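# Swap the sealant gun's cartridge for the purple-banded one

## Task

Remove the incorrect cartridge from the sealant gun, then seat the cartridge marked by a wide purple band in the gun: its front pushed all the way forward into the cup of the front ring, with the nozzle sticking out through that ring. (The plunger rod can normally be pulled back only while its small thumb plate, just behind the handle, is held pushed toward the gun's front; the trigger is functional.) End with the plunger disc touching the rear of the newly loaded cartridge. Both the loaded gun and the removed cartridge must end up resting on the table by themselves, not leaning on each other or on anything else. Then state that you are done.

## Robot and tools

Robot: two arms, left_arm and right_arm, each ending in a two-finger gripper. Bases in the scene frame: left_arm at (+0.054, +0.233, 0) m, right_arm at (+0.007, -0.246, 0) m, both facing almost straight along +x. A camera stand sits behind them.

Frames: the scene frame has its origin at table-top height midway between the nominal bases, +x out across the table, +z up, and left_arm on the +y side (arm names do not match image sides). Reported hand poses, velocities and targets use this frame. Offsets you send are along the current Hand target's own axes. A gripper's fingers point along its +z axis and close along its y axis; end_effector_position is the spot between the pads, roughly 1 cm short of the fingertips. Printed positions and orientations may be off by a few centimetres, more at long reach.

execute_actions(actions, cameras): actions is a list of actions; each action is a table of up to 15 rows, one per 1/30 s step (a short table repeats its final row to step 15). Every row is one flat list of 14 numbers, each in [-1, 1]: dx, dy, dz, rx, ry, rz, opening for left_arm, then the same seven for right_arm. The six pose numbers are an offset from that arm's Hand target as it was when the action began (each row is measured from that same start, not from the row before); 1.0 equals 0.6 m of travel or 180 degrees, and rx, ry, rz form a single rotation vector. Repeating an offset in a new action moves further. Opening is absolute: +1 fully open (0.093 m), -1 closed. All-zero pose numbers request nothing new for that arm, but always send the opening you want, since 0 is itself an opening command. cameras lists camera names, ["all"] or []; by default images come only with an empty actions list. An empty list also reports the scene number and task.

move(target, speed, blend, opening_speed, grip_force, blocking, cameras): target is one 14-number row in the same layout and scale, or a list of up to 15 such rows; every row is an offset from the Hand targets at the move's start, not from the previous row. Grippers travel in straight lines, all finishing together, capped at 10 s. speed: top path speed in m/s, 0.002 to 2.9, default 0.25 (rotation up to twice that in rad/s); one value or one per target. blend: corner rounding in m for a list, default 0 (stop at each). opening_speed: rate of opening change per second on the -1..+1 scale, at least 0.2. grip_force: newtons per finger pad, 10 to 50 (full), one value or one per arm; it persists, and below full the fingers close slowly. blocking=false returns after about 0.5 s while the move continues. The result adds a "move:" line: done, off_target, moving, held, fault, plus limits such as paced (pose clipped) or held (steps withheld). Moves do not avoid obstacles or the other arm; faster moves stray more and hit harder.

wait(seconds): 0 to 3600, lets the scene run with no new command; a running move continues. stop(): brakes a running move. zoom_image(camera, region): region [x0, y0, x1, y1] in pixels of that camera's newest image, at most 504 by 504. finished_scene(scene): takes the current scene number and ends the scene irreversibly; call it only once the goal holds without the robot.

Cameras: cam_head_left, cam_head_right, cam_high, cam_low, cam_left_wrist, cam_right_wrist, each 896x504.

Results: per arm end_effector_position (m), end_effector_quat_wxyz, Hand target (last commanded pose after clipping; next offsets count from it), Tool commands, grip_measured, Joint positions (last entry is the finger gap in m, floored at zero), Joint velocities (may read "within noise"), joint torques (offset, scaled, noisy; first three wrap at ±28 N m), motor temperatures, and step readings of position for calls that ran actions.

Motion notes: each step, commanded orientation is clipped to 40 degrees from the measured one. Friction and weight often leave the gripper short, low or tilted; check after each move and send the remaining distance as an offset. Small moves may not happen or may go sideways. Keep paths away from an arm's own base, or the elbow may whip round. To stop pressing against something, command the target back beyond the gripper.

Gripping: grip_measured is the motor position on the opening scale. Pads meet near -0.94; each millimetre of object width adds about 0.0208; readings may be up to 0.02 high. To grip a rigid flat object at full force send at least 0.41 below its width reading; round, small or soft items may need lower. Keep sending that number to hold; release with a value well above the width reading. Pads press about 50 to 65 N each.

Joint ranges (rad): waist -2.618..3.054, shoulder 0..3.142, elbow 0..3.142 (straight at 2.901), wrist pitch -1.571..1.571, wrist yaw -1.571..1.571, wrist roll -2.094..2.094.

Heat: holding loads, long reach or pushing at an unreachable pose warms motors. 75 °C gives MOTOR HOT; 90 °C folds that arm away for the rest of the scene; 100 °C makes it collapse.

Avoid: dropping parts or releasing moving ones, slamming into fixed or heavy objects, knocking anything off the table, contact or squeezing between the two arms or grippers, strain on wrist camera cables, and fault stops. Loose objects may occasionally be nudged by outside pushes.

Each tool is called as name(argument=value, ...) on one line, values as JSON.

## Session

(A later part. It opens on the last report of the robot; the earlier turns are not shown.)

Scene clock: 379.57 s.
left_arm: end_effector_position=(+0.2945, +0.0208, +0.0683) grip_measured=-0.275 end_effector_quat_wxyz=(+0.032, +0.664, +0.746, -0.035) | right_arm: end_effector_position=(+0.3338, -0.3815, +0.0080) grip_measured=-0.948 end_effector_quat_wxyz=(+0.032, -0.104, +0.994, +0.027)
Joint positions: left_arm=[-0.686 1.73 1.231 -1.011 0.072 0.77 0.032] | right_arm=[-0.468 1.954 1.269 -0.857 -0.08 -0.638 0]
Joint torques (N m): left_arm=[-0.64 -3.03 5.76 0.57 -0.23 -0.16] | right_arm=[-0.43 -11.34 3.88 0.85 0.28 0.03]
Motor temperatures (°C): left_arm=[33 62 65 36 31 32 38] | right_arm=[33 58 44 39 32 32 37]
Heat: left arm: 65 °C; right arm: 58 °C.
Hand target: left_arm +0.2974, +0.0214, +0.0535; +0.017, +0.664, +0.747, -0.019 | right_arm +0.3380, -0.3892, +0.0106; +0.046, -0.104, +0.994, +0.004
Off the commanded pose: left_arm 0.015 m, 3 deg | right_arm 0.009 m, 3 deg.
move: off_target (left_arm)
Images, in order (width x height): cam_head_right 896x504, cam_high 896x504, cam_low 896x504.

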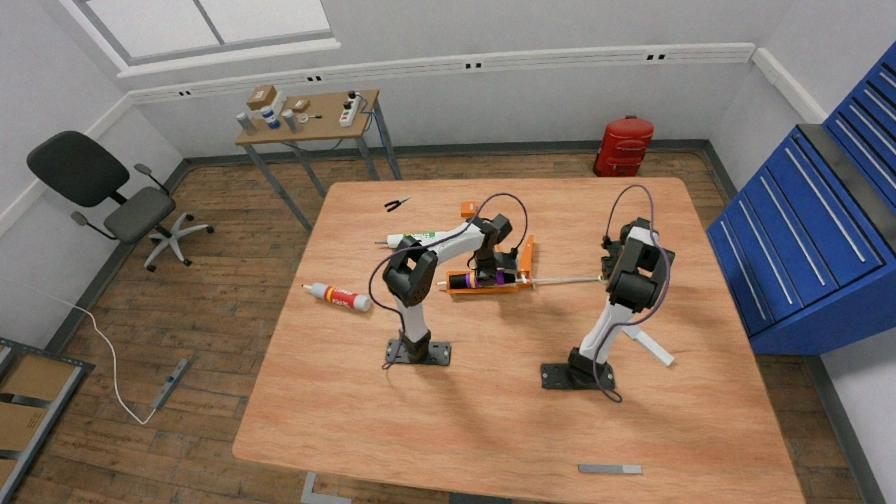

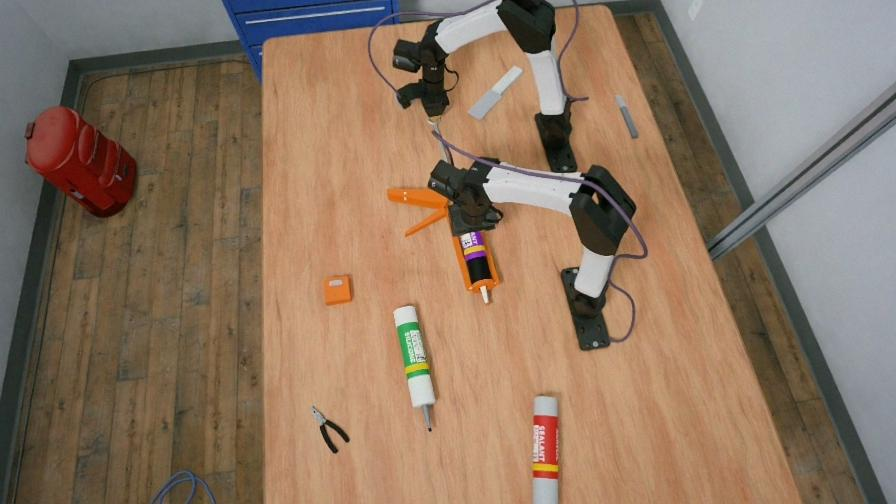

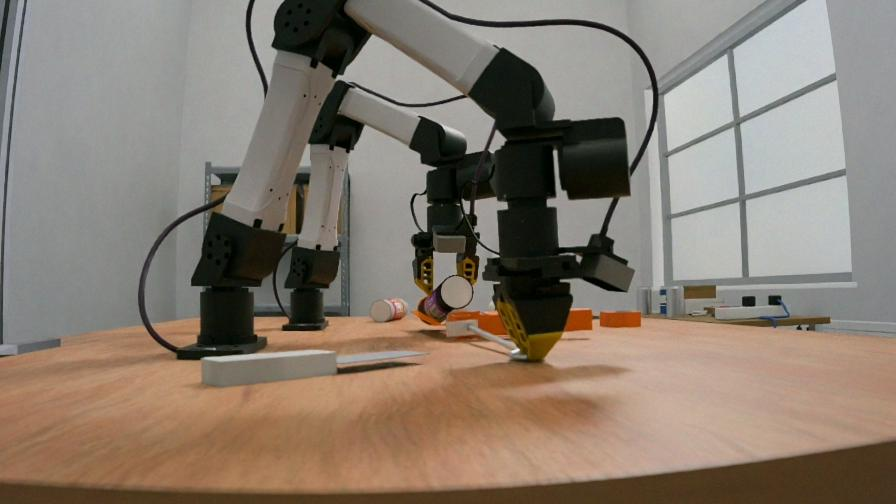

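move(target=[0.0126,0,-0.0173,0,0,0,-0.35,0,0,0,0,0,0,-1.0], speed=0.05, cameras=["cam_high","cam_head_right","cam_low"])

zoom_image(camera="cam_high", region=[440, 230, 520, 310])

zoom_image(camera="cam_head_right", region=[435, 255, 545, 305])

zoom_image(camera="cam_low", region=[390, 250, 530, 345])

Scene clock: 383.40 s.
left_arm: end_effector_position=(+0.2941, +0.0212, +0.0686) grip_measured=-0.275 end_effector_quat_wxyz=(+0.031, +0.664, +0.746, -0.035) | right_arm: end_effector_position=(+0.3338, -0.3815, +0.0080) grip_measured=-0.948 end_effector_quat_wxyz=(+0.032, -0.104, +0.994, +0.027)
Joint positions: left_arm=[-0.686 1.73 1.233 -1.016 0.072 0.77 0.032] | right_arm=[-0.468 1.954 1.269 -0.857 -0.08 -0.638 0]
Joint torques (N m): left_arm=[0.81 -5.22 6.04 0.26 -0.23 0.04] | right_arm=[-0.4 -11.34 3.9 0.87 0.28 0.03]
Motor temperatures (°C): left_arm=[33 60 64 36 31 32 38] | right_arm=[33 58 44 39 32 32 37]
Heat: left arm: 64 °C; right arm: 58 °C.
Hand target: left_arm +0.2966, +0.0293, +0.0635; +0.017, +0.664, +0.747, -0.019 | right_arm +0.3380, -0.3892, +0.0106; +0.046, -0.104, +0.994, +0.004
Off the commanded pose: left_arm 0.010 m, 2 deg | right_arm 0.009 m, 3 deg.
move: done
Images, in order (width x height): cam_head_right 896x504, cam_high 896x504, cam_low 896x504.

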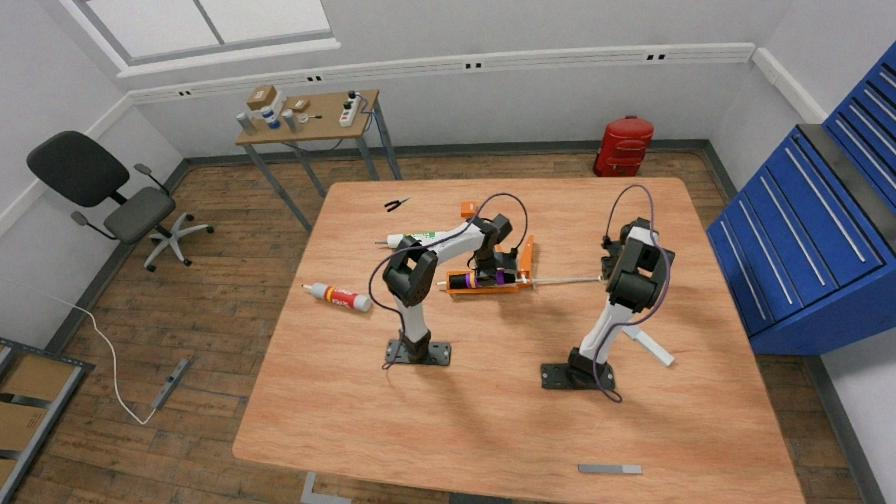

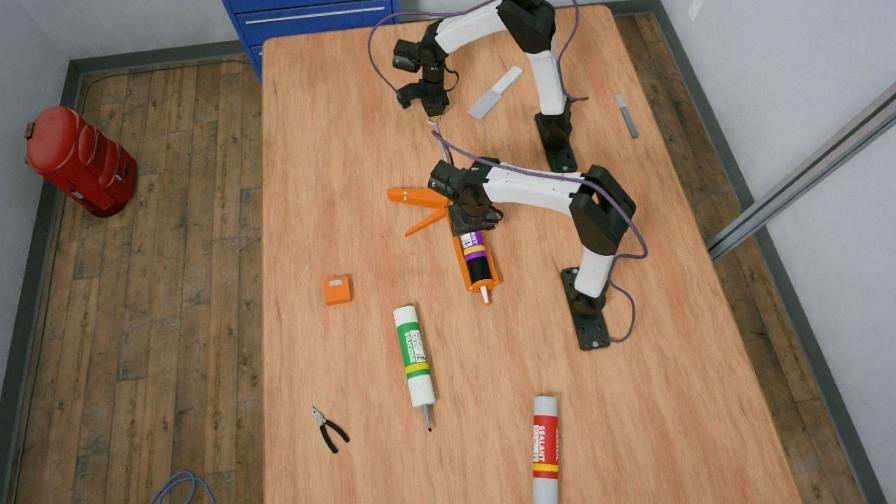

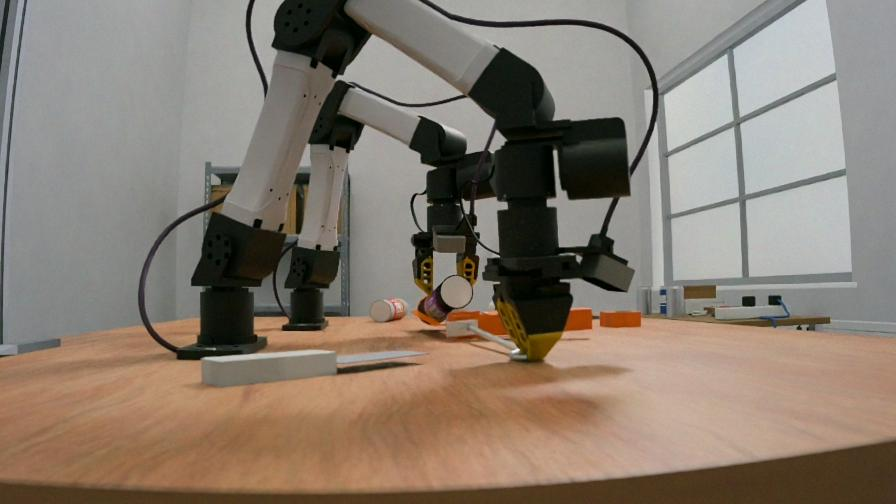

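Scaled by 6.300 from the camera's image (finer frame: 1280x720).

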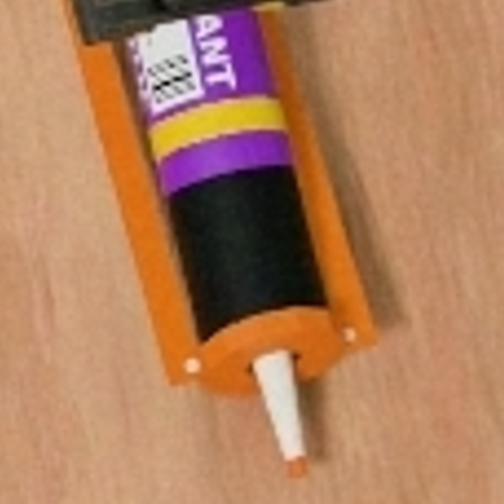

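Scaled by 4.582 from the camera's image (finer frame: 1280x720).

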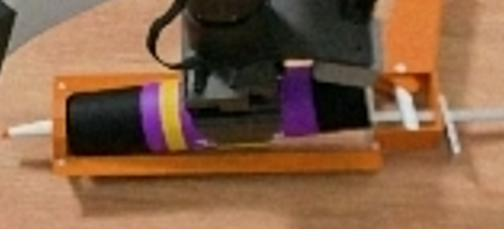

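Scaled by 3.600 from the camera's image (finer frame: 1280x720).

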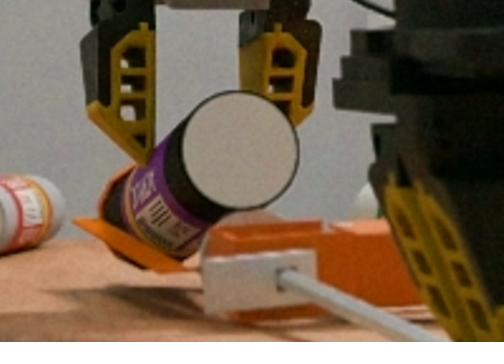

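zoom_image(camera="cam_low", region=[435, 270, 485, 345])

zoom_image(camera="cam_head_right", region=[500, 262, 545, 297])

Scaled by 6.720 from the camera's image (finer frame: 1280x720).

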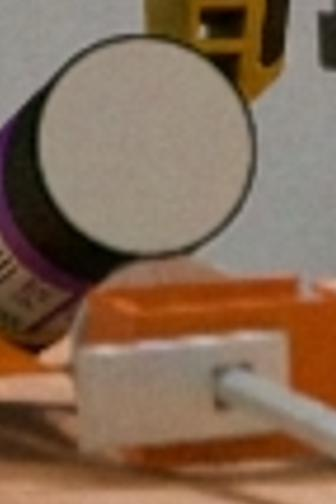

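Scaled by 11.200 from the camera's image (finer frame: 1280x720).

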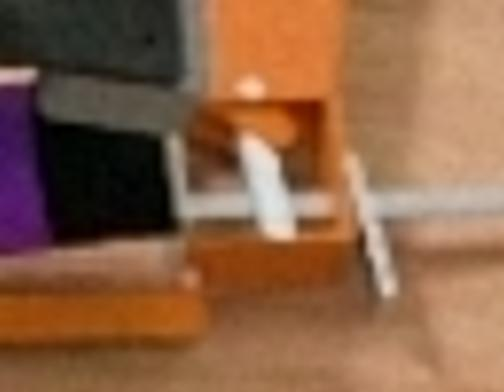

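move(target=[0.0162,0,-0.0082,0,0,0,-0.35,0,0,0,0,0,0,-1.0], speed=0.05, cameras=["cam_high","cam_head_right","cam_low"])

zoom_image(camera="cam_high", region=[440, 230, 520, 310])

zoom_image(camera="cam_head_right", region=[435, 255, 545, 305])

zoom_image(camera="cam_low", region=[390, 250, 530, 345])

Scene clock: 389.27 s.
left_arm: end_effector_position=(+0.2950, +0.0303, +0.0654) grip_measured=-0.275 end_effector_quat_wxyz=(+0.023, +0.662, +0.748, -0.030) | right_arm: end_effector_position=(+0.3338, -0.3810, +0.0079) grip_measured=-0.948 end_effector_quat_wxyz=(+0.033, -0.104, +0.994, +0.028)
Joint positions: left_arm=[-0.666 1.728 1.219 -1.02 0.064 0.784 0.032] | right_arm=[-0.468 1.954 1.269 -0.858 -0.082 -0.638 0]
Joint torques (N m): left_arm=[1.2 -7.21 5.63 0.09 -0.15 0.12] | right_arm=[-0.44 -11.3 3.93 0.83 0.31 0.02]
Motor temperatures (°C): left_arm=[33 59 64 36 31 32 38] | right_arm=[33 58 44 39 32 32 37]
Heat: left arm: 64 °C; right arm: 58 °C.
Hand target: left_arm +0.2954, +0.0393, +0.0679; +0.017, +0.664, +0.747, -0.019 | right_arm +0.3380, -0.3892, +0.0106; +0.046, -0.104, +0.994, +0.004
Off the commanded pose: left_arm 0.009 m, 2 deg | right_arm 0.010 m, 3 deg.
move: done
Images, in order (width x height): cam_head_right 896x504, cam_high 896x504, cam_low 896x504.

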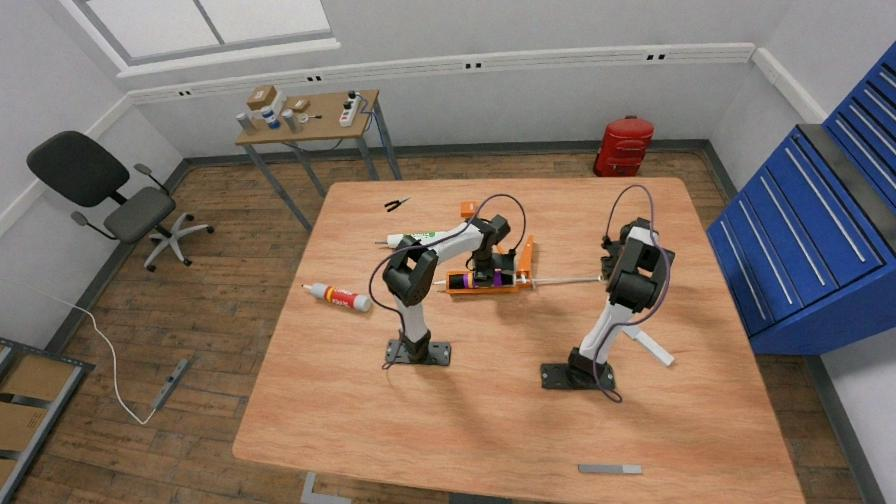

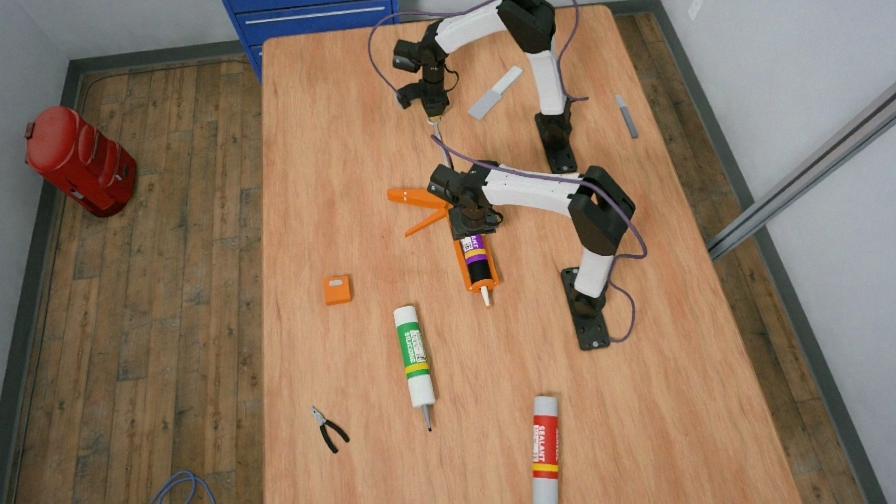

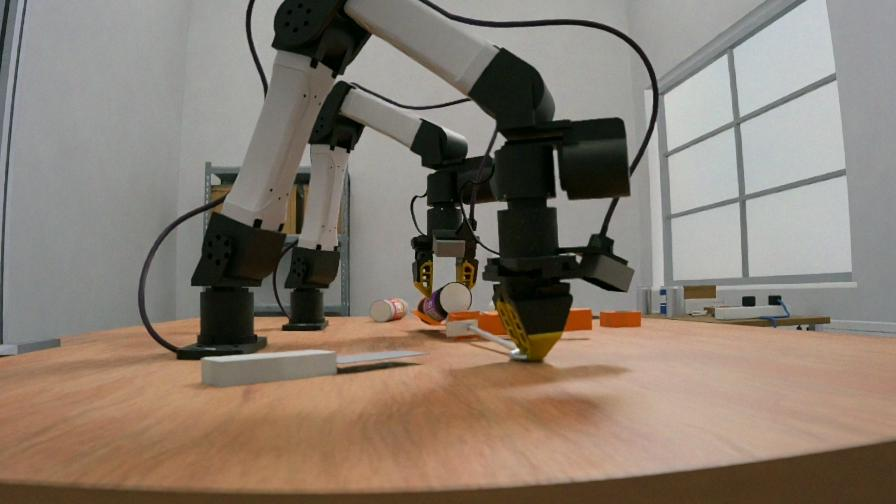

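Scaled by 6.300 from the camera's image (finer frame: 1280x720).

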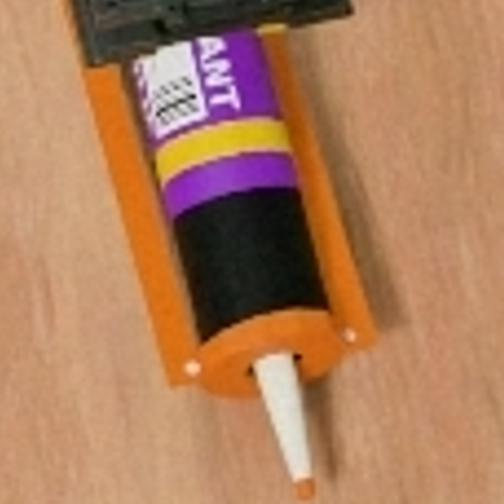

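Scaled by 4.582 from the camera's image (finer frame: 1280x720).

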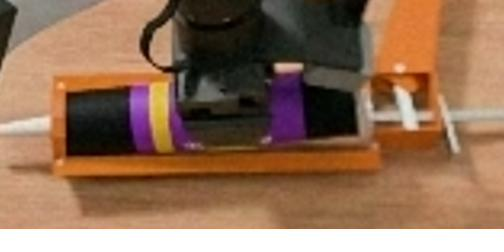

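Scaled by 3.600 from the camera's image (finer frame: 1280x720).

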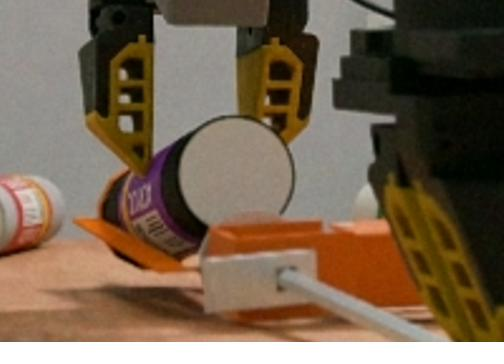

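move(target=[0.0047,0,0.0264,0,0,0,-0.35,0,0,0,0,0,0,-1.0], speed=0.05, cameras=["cam_high","cam_head_right","cam_low"])

zoom_image(camera="cam_high", region=[440, 230, 520, 310])

zoom_image(camera="cam_head_right", region=[435, 255, 545, 305])

zoom_image(camera="cam_low", region=[390, 250, 530, 345])

Scene clock: 392.20 s.
left_arm: end_effector_position=(+0.2945, +0.0307, +0.0545) grip_measured=-0.275 end_effector_quat_wxyz=(+0.029, +0.664, +0.747, -0.030) | right_arm: end_effector_position=(+0.3338, -0.3810, +0.0079) grip_measured=-0.948 end_effector_quat_wxyz=(+0.033, -0.104, +0.994, +0.028)
Joint positions: left_arm=[-0.666 1.728 1.173 -0.963 0.064 0.788 0.032] | right_arm=[-0.468 1.954 1.269 -0.858 -0.082 -0.638 0]
Joint torques (N m): left_arm=[1.4 -6.23 5.3 0.21 -0.17 0.14] | right_arm=[-0.46 -11.36 3.96 0.85 0.29 0.03]
Motor temperatures (°C): left_arm=[33 60 63 36 31 32 38] | right_arm=[33 58 44 39 32 32 37]
Heat: left arm: 63 °C; right arm: 58 °C.
Hand target: left_arm +0.2951, +0.0413, +0.0519; +0.017, +0.664, +0.747, -0.019 | right_arm +0.3380, -0.3892, +0.0106; +0.046, -0.104, +0.994, +0.004
Off the commanded pose: left_arm 0.011 m, 2 deg | right_arm 0.010 m, 3 deg.
move: off_target (left_arm)
Images, in order (width x height): cam_head_right 896x504, cam_high 896x504, cam_low 896x504.

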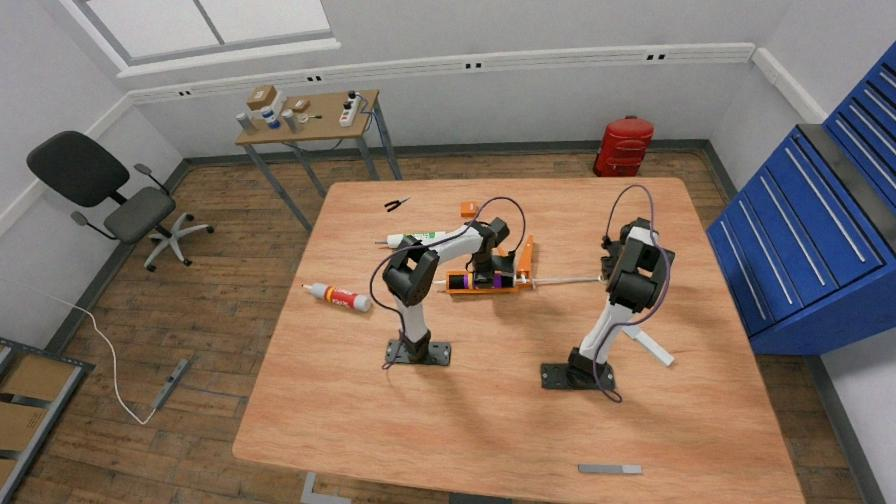

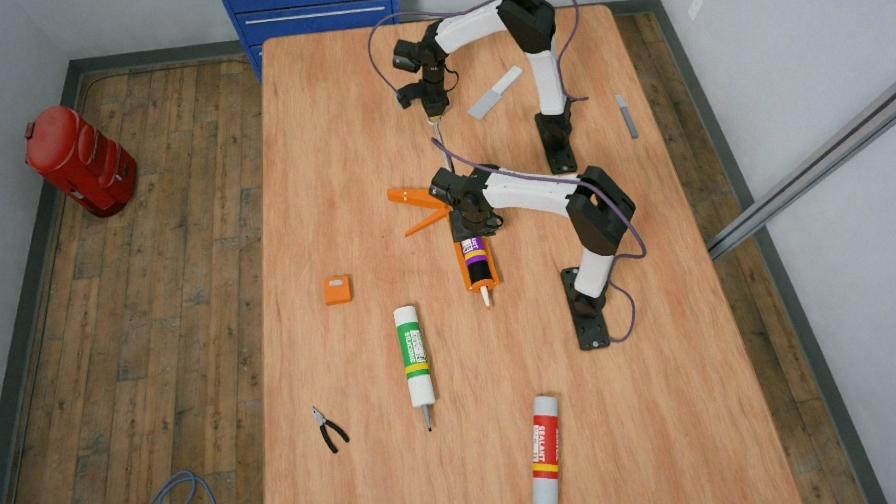

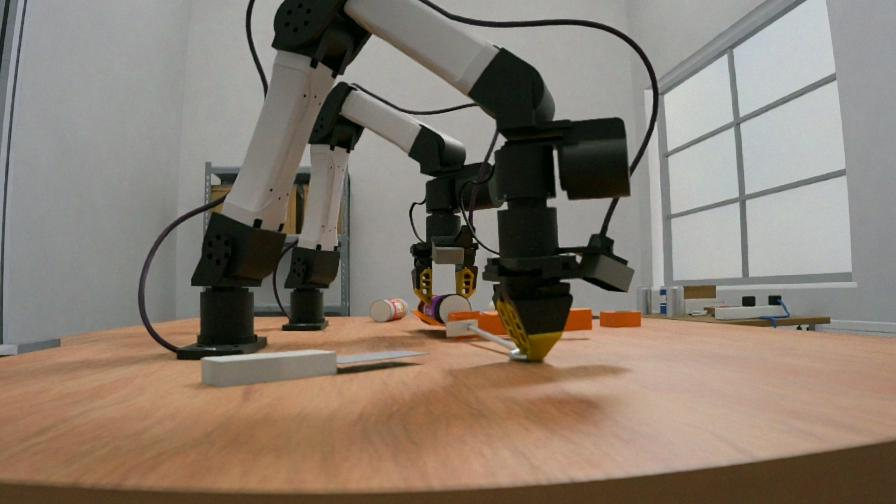

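Scaled by 6.300 from the camera's image (finer frame: 1280x720).

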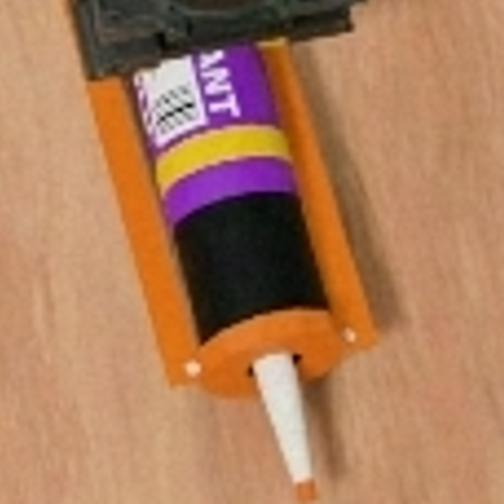

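Scaled by 4.582 from the camera's image (finer frame: 1280x720).

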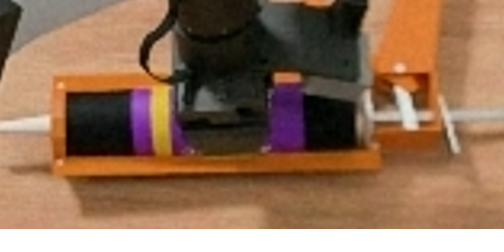

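Scaled by 3.600 from the camera's image (finer frame: 1280x720).

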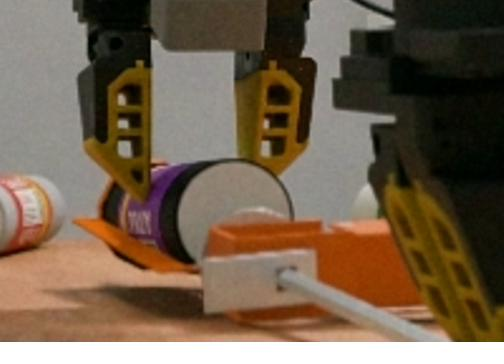

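move(target=[0.0060,0,0.0198,0,0.006,0,-0.35,0,0,0,0,0,0,-1.0], speed=0.05, cameras=["cam_high","cam_head_right","cam_low"])

zoom_image(camera="cam_high", region=[440, 230, 520, 310])

zoom_image(camera="cam_head_right", region=[435, 255, 545, 305])

zoom_image(camera="cam_low", region=[390, 250, 530, 345])

Scene clock: 394.27 s.
left_arm: end_effector_position=(+0.2962, +0.0316, +0.0451) grip_measured=-0.275 end_effector_quat_wxyz=(+0.028, +0.664, +0.747, -0.025) | right_arm: end_effector_position=(+0.3337, -0.3809, +0.0079) grip_measured=-0.948 end_effector_quat_wxyz=(+0.033, -0.104, +0.994, +0.029)
Joint positions: left_arm=[-0.666 1.743 1.152 -0.928 0.053 0.788 0.032] | right_arm=[-0.468 1.954 1.269 -0.858 -0.082 -0.638 0]
Joint torques (N m): left_arm=[1.36 -6.2 4.56 0.18 -0.19 0.12] | right_arm=[-0.42 -11.37 4.05 0.86 0.3 0.05]
Motor temperatures (°C): left_arm=[33 59 63 36 31 32 38] | right_arm=[33 58 44 39 32 32 37]
Heat: left arm: 63 °C; right arm: 58 °C.
Hand target: left_arm +0.2947, +0.0442, +0.0399; +0.010, +0.664, +0.747, -0.013 | right_arm +0.3381, -0.3892, +0.0106; +0.046, -0.104, +0.994, +0.004
Off the commanded pose: left_arm 0.014 m, 3 deg | right_arm 0.010 m, 3 deg.
move: off_target (left_arm)
Images, in order (width x height): cam_head_right 896x504, cam_high 896x504, cam_low 896x504.

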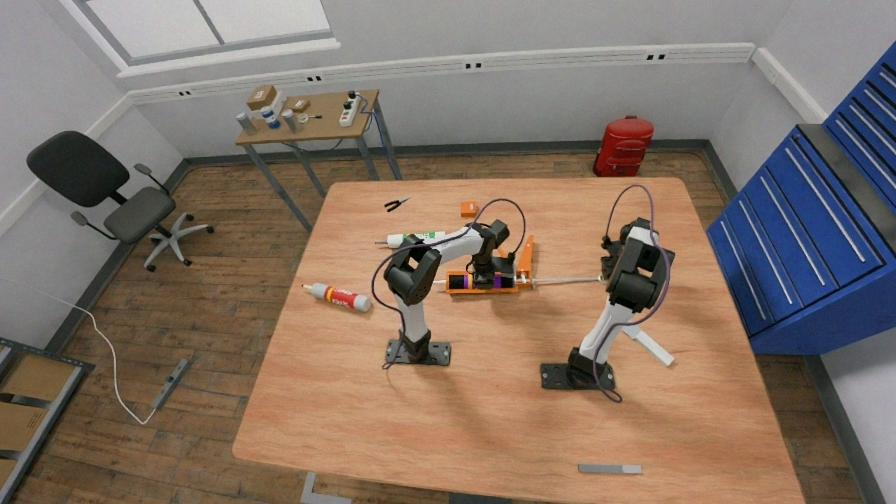

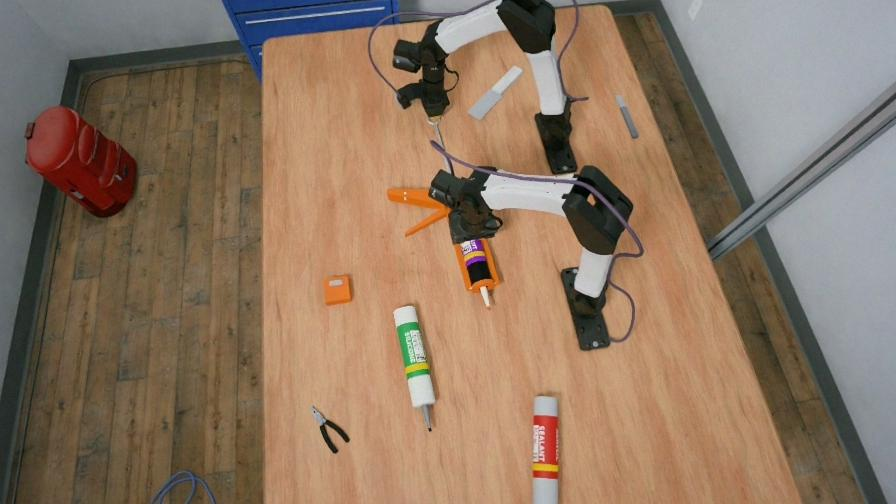

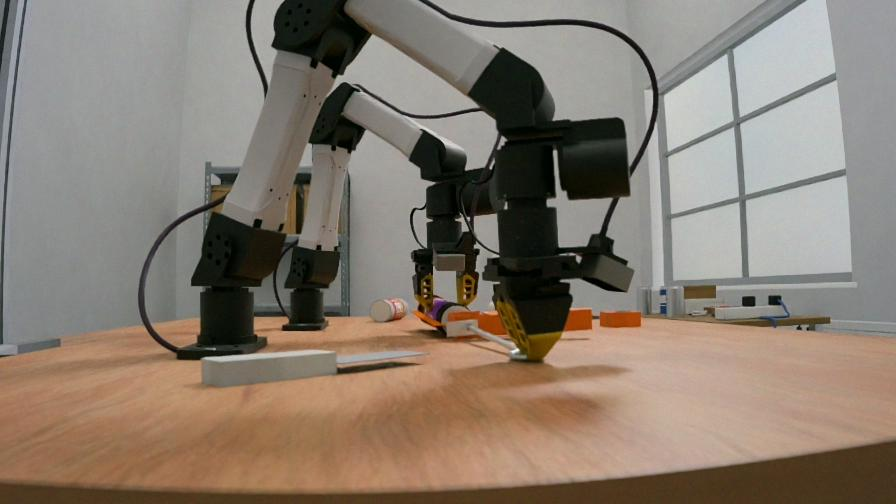

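Scaled by 6.300 from the camera's image (finer frame: 1280x720).

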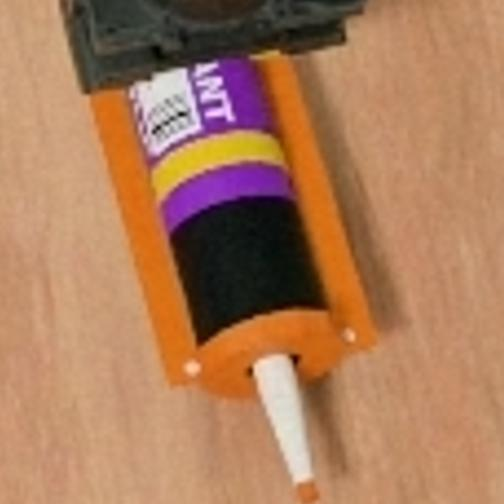

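Scaled by 4.582 from the camera's image (finer frame: 1280x720).

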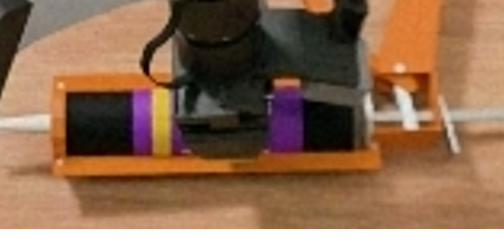

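Scaled by 3.600 from the camera's image (finer frame: 1280x720).

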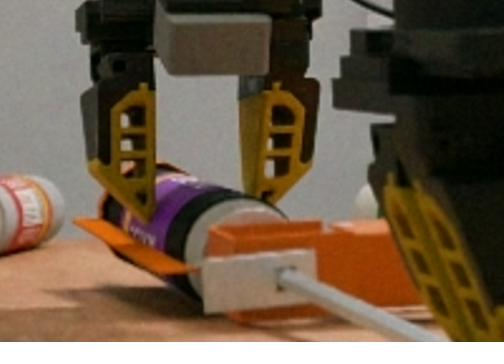

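move(target=[0.0167,0,0,0,0,0,-0.35,0,0,0,0,0,0,-1.0], speed=0.05, cameras=["cam_high","cam_head_right"])

zoom_image(camera="cam_high", region=[440, 230, 520, 310])

zoom_image(camera="cam_head_right", region=[435, 255, 545, 305])

Scene clock: 396.40 s.
left_arm: end_effector_position=(+0.2960, +0.0329, +0.0441) grip_measured=-0.275 end_effector_quat_wxyz=(+0.031, +0.663, +0.748, -0.033) | right_arm: end_effector_position=(+0.3331, -0.3809, +0.0079) grip_measured=-0.948 end_effector_quat_wxyz=(+0.031, -0.104, +0.994, +0.029)
Joint positions: left_arm=[-0.653 1.736 1.139 -0.916 0.071 0.797 0.032] | right_arm=[-0.468 1.954 1.269 -0.86 -0.081 -0.638 0]
Joint torques (N m): left_arm=[2.28 -7.16 3.59 0.14 -0.36 0.26] | right_arm=[-0.46 -11.33 3.93 0.9 0.3 0.03]
Motor temperatures (°C): left_arm=[33 59 63 35 31 32 38] | right_arm=[33 58 44 39 32 32 37]
Heat: left arm: 63 °C; right arm: 58 °C.
Hand target: left_arm +0.2935, +0.0542, +0.0396; +0.010, +0.664, +0.747, -0.013 | right_arm +0.3380, -0.3891, +0.0106; +0.046, -0.104, +0.994, +0.004
Off the commanded pose: left_arm 0.022 m, 3 deg | right_arm 0.010 m, 3 deg.
move: off_target (left_arm)
Images, in order (width x height): cam_head_right 896x504, cam_high 896x504.

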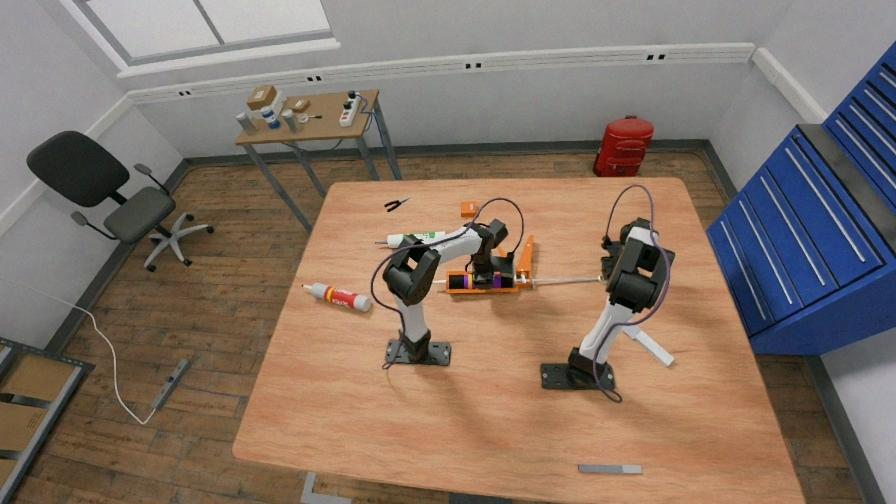

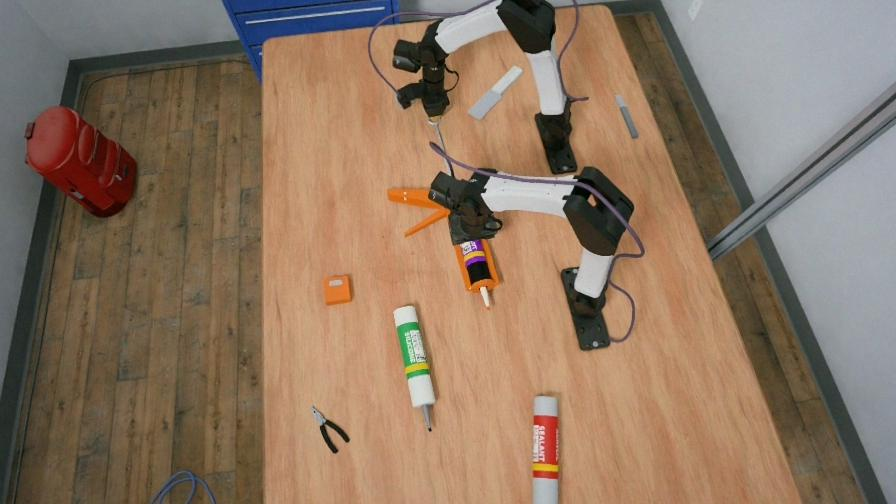

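Scaled by 6.300 from the camera's image (finer frame: 1280x720).

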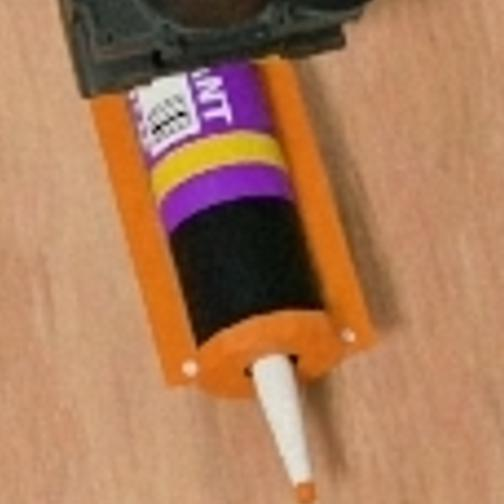

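Scaled by 4.582 from the camera's image (finer frame: 1280x720).

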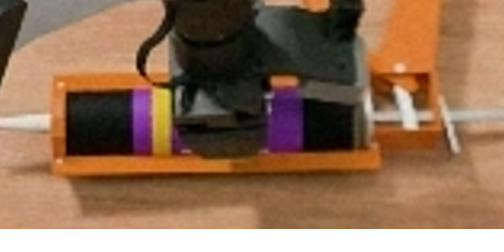

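move(target=[-0.0233,0,0,0,0,0,-0.35,0,0,0,0,0,0,-1.0], speed=0.05)

move(target=[0,0,0,0,0,0,0.45,0,0,0,0,0,0,-1.0], speed=0.05, opening_speed=0.6, cameras=["cam_high","cam_left_wrist"])

zoom_image(camera="cam_high", region=[440, 230, 520, 310])

Scene clock: 404.37 s.
left_arm: end_effector_position=(+0.2957, +0.0326, +0.0440) grip_measured=-0.275 end_effector_quat_wxyz=(+0.031, +0.663, +0.748, -0.031) | right_arm: end_effector_position=(+0.3331, -0.3809, +0.0079) grip_measured=-0.948 end_effector_quat_wxyz=(+0.031, -0.104, +0.994, +0.029)
Joint positions: left_arm=[-0.657 1.736 1.139 -0.916 0.066 0.794 0.032] | right_arm=[-0.468 1.954 1.269 -0.86 -0.081 -0.638 0]
Joint torques (N m): left_arm=[0.02 -4.86 6.65 0.09 -0.26 0] | right_arm=[-0.44 -11.3 3.93 0.88 0.28 0.02]
Motor temperatures (°C): left_arm=[33 58 62 35 31 32 38] | right_arm=[33 58 44 39 32 32 37]
Heat: left arm: 62 °C; right arm: 58 °C.
Hand target: left_arm +0.2952, +0.0403, +0.0400; +0.010, +0.664, +0.747, -0.013 | right_arm +0.3381, -0.3891, +0.0106; +0.046, -0.104, +0.994, +0.004
Off the commanded pose: left_arm 0.009 m, 3 deg | right_arm 0.010 m, 3 deg.
move: off_target (left_arm)

Scene clock: 405.97 s.
left_arm: end_effector_position=(+0.2945, +0.0398, +0.0412) grip_measured=+0.448 end_effector_quat_wxyz=(+0.016, +0.663, +0.748, -0.017) | right_arm: end_effector_position=(+0.3331, -0.3809, +0.0079) grip_measured=-0.948 end_effector_quat_wxyz=(+0.031, -0.104, +0.994, +0.029)
Joint positions: left_arm=[-0.657 1.744 1.139 -0.936 0.037 0.794 0.067] | right_arm=[-0.468 1.954 1.269 -0.86 -0.081 -0.638 0]
Joint torques (N m): left_arm=[-0.08 -5.38 6.58 0.21 -0.05 -0.01] | right_arm=[-0.36 -11.28 3.97 0.88 0.29 0.02]
Motor temperatures (°C): left_arm=[33 58 62 35 31 32 38] | right_arm=[33 58 44 39 32 32 37]
Heat: left arm: 62 °C; right arm: 58 °C.
Hand target: left_arm +0.2951, +0.0403, +0.0400; +0.009, +0.664, +0.747, -0.013 | right_arm +0.3381, -0.3891, +0.0106; +0.046, -0.104, +0.994, +0.004
Off the commanded pose: left_arm 0.002 m, 1 deg | right_arm 0.010 m, 3 deg.
move: done

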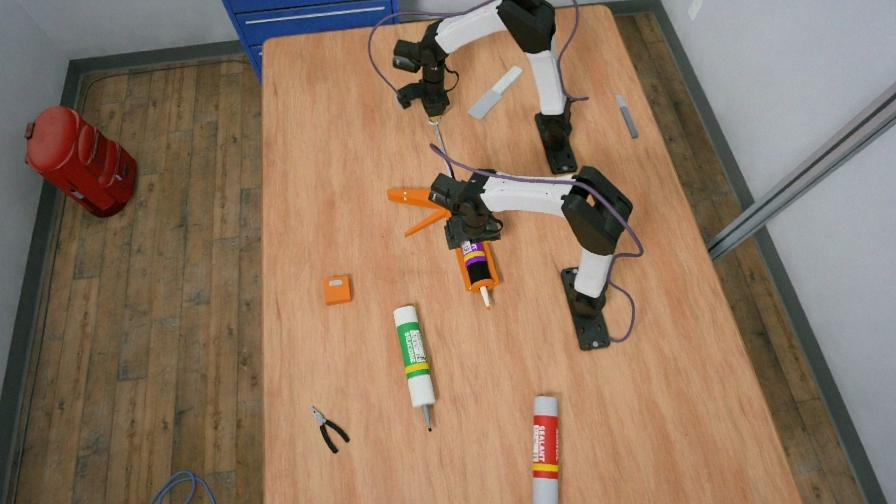

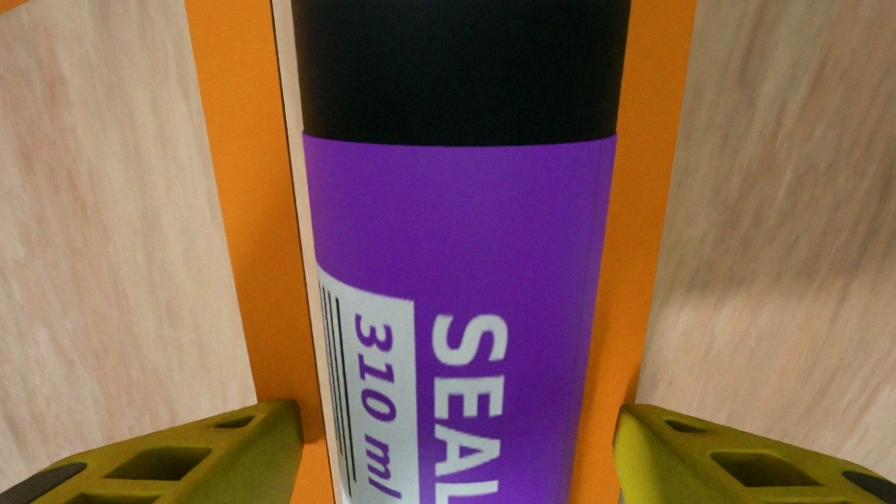

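Scaled by 6.300 from the camera's image (finer frame: 1280x720).

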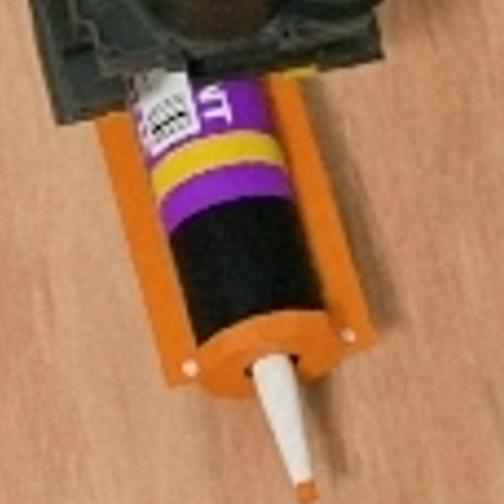

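move(target=[[0,0,-0.2,0,0,0,0.45,0,0,0,0,0,0,-1.0],[0.2,0,-0.22,0,0,0,0.45,0,0,0,0,0,0,-1.0]], speed=0.15, cameras=["cam_high","cam_left_wrist","cam_head_right","cam_low"])

zoom_image(camera="cam_high", region=[430, 170, 530, 310])

zoom_image(camera="cam_head_right", region=[435, 255, 545, 305])

Scene clock: 411.30 s.
left_arm: end_effector_position=(+0.2881, +0.1587, +0.1684) grip_measured=+0.448 end_effector_quat_wxyz=(+0.016, +0.661, +0.750, -0.011) | right_arm: end_effector_position=(+0.3331, -0.3809, +0.0079) grip_measured=-0.948 end_effector_quat_wxyz=(+0.031, -0.104, +0.994, +0.029)
Joint positions: left_arm=[-0.284 1.461 1.359 -1.449 0.034 1.163 0.067] | right_arm=[-0.468 1.954 1.269 -0.86 -0.081 -0.638 0]
Joint torques (N m): left_arm=[0.94 -5.55 4.74 0.12 0.01 0.17] | right_arm=[-0.44 -11.32 3.95 0.87 0.28 0.03]
Motor temperatures (°C): left_arm=[33 58 62 35 31 32 38] | right_arm=[33 58 44 39 32 32 37]
Heat: left arm: 62 °C; right arm: 58 °C.
Hand target: left_arm +0.2815, +0.1636, +0.1682; +0.010, +0.664, +0.747, -0.013 | right_arm +0.3381, -0.3891, +0.0106; +0.046, -0.104, +0.994, +0.004
Off the commanded pose: left_arm 0.008 m, 1 deg | right_arm 0.010 m, 3 deg.
move: done
Images, in order (width x height): cam_head_right 896x504, cam_high 896x504, cam_low 896x504, cam_left_wrist 896x504.

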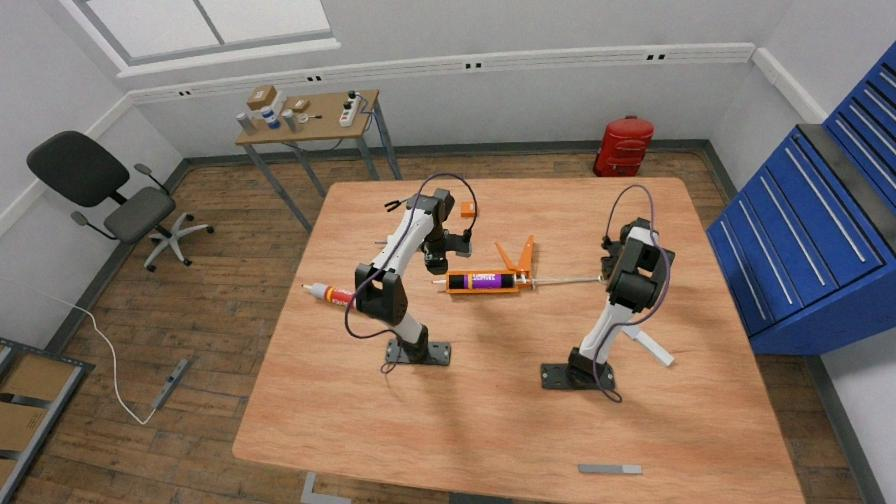

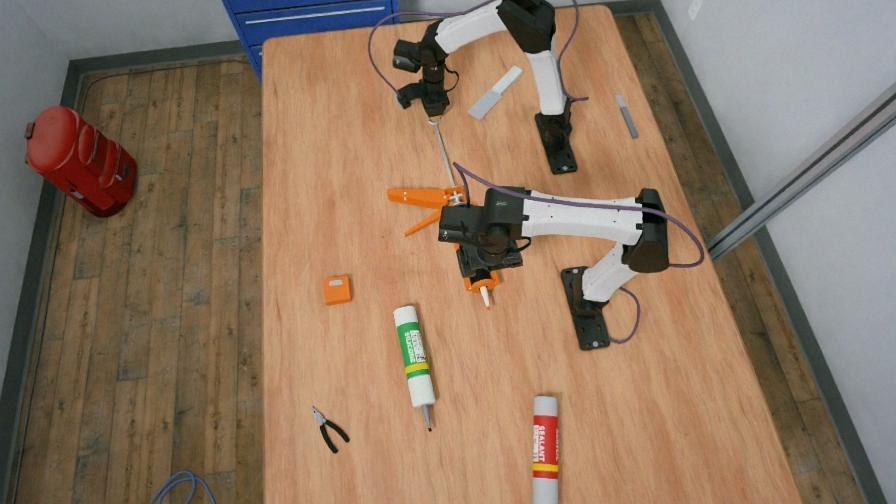

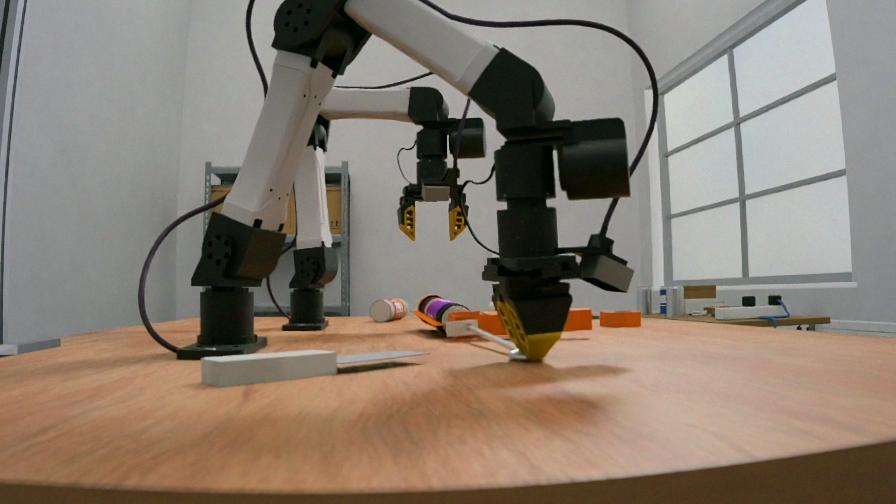

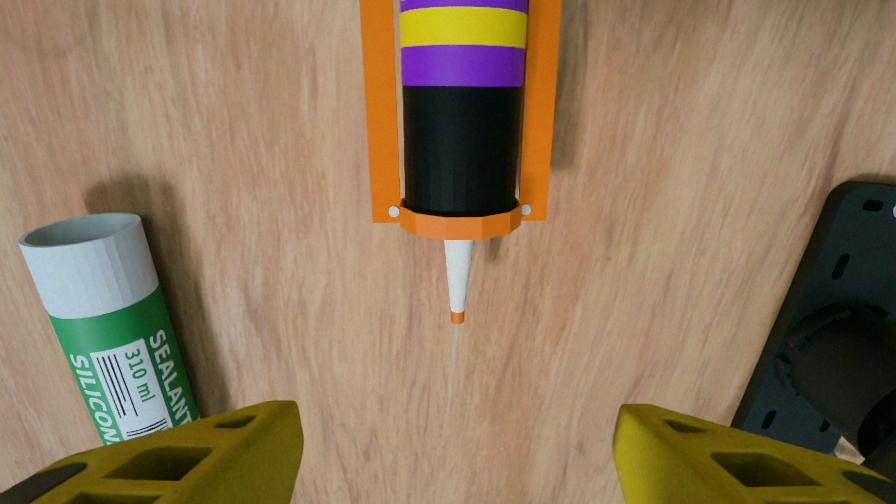

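Scaled by 3.600 from the camera's image (finer frame: 1280x720).

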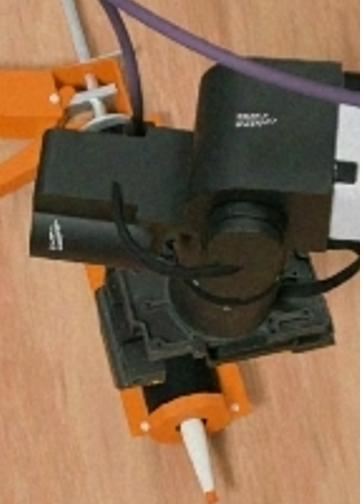

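Scaled by 4.582 from the camera's image (finer frame: 1280x720).

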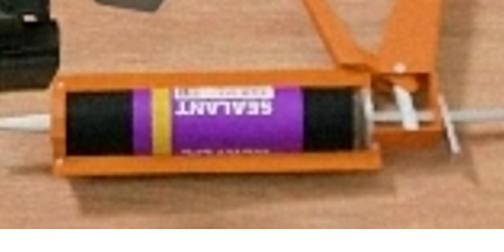

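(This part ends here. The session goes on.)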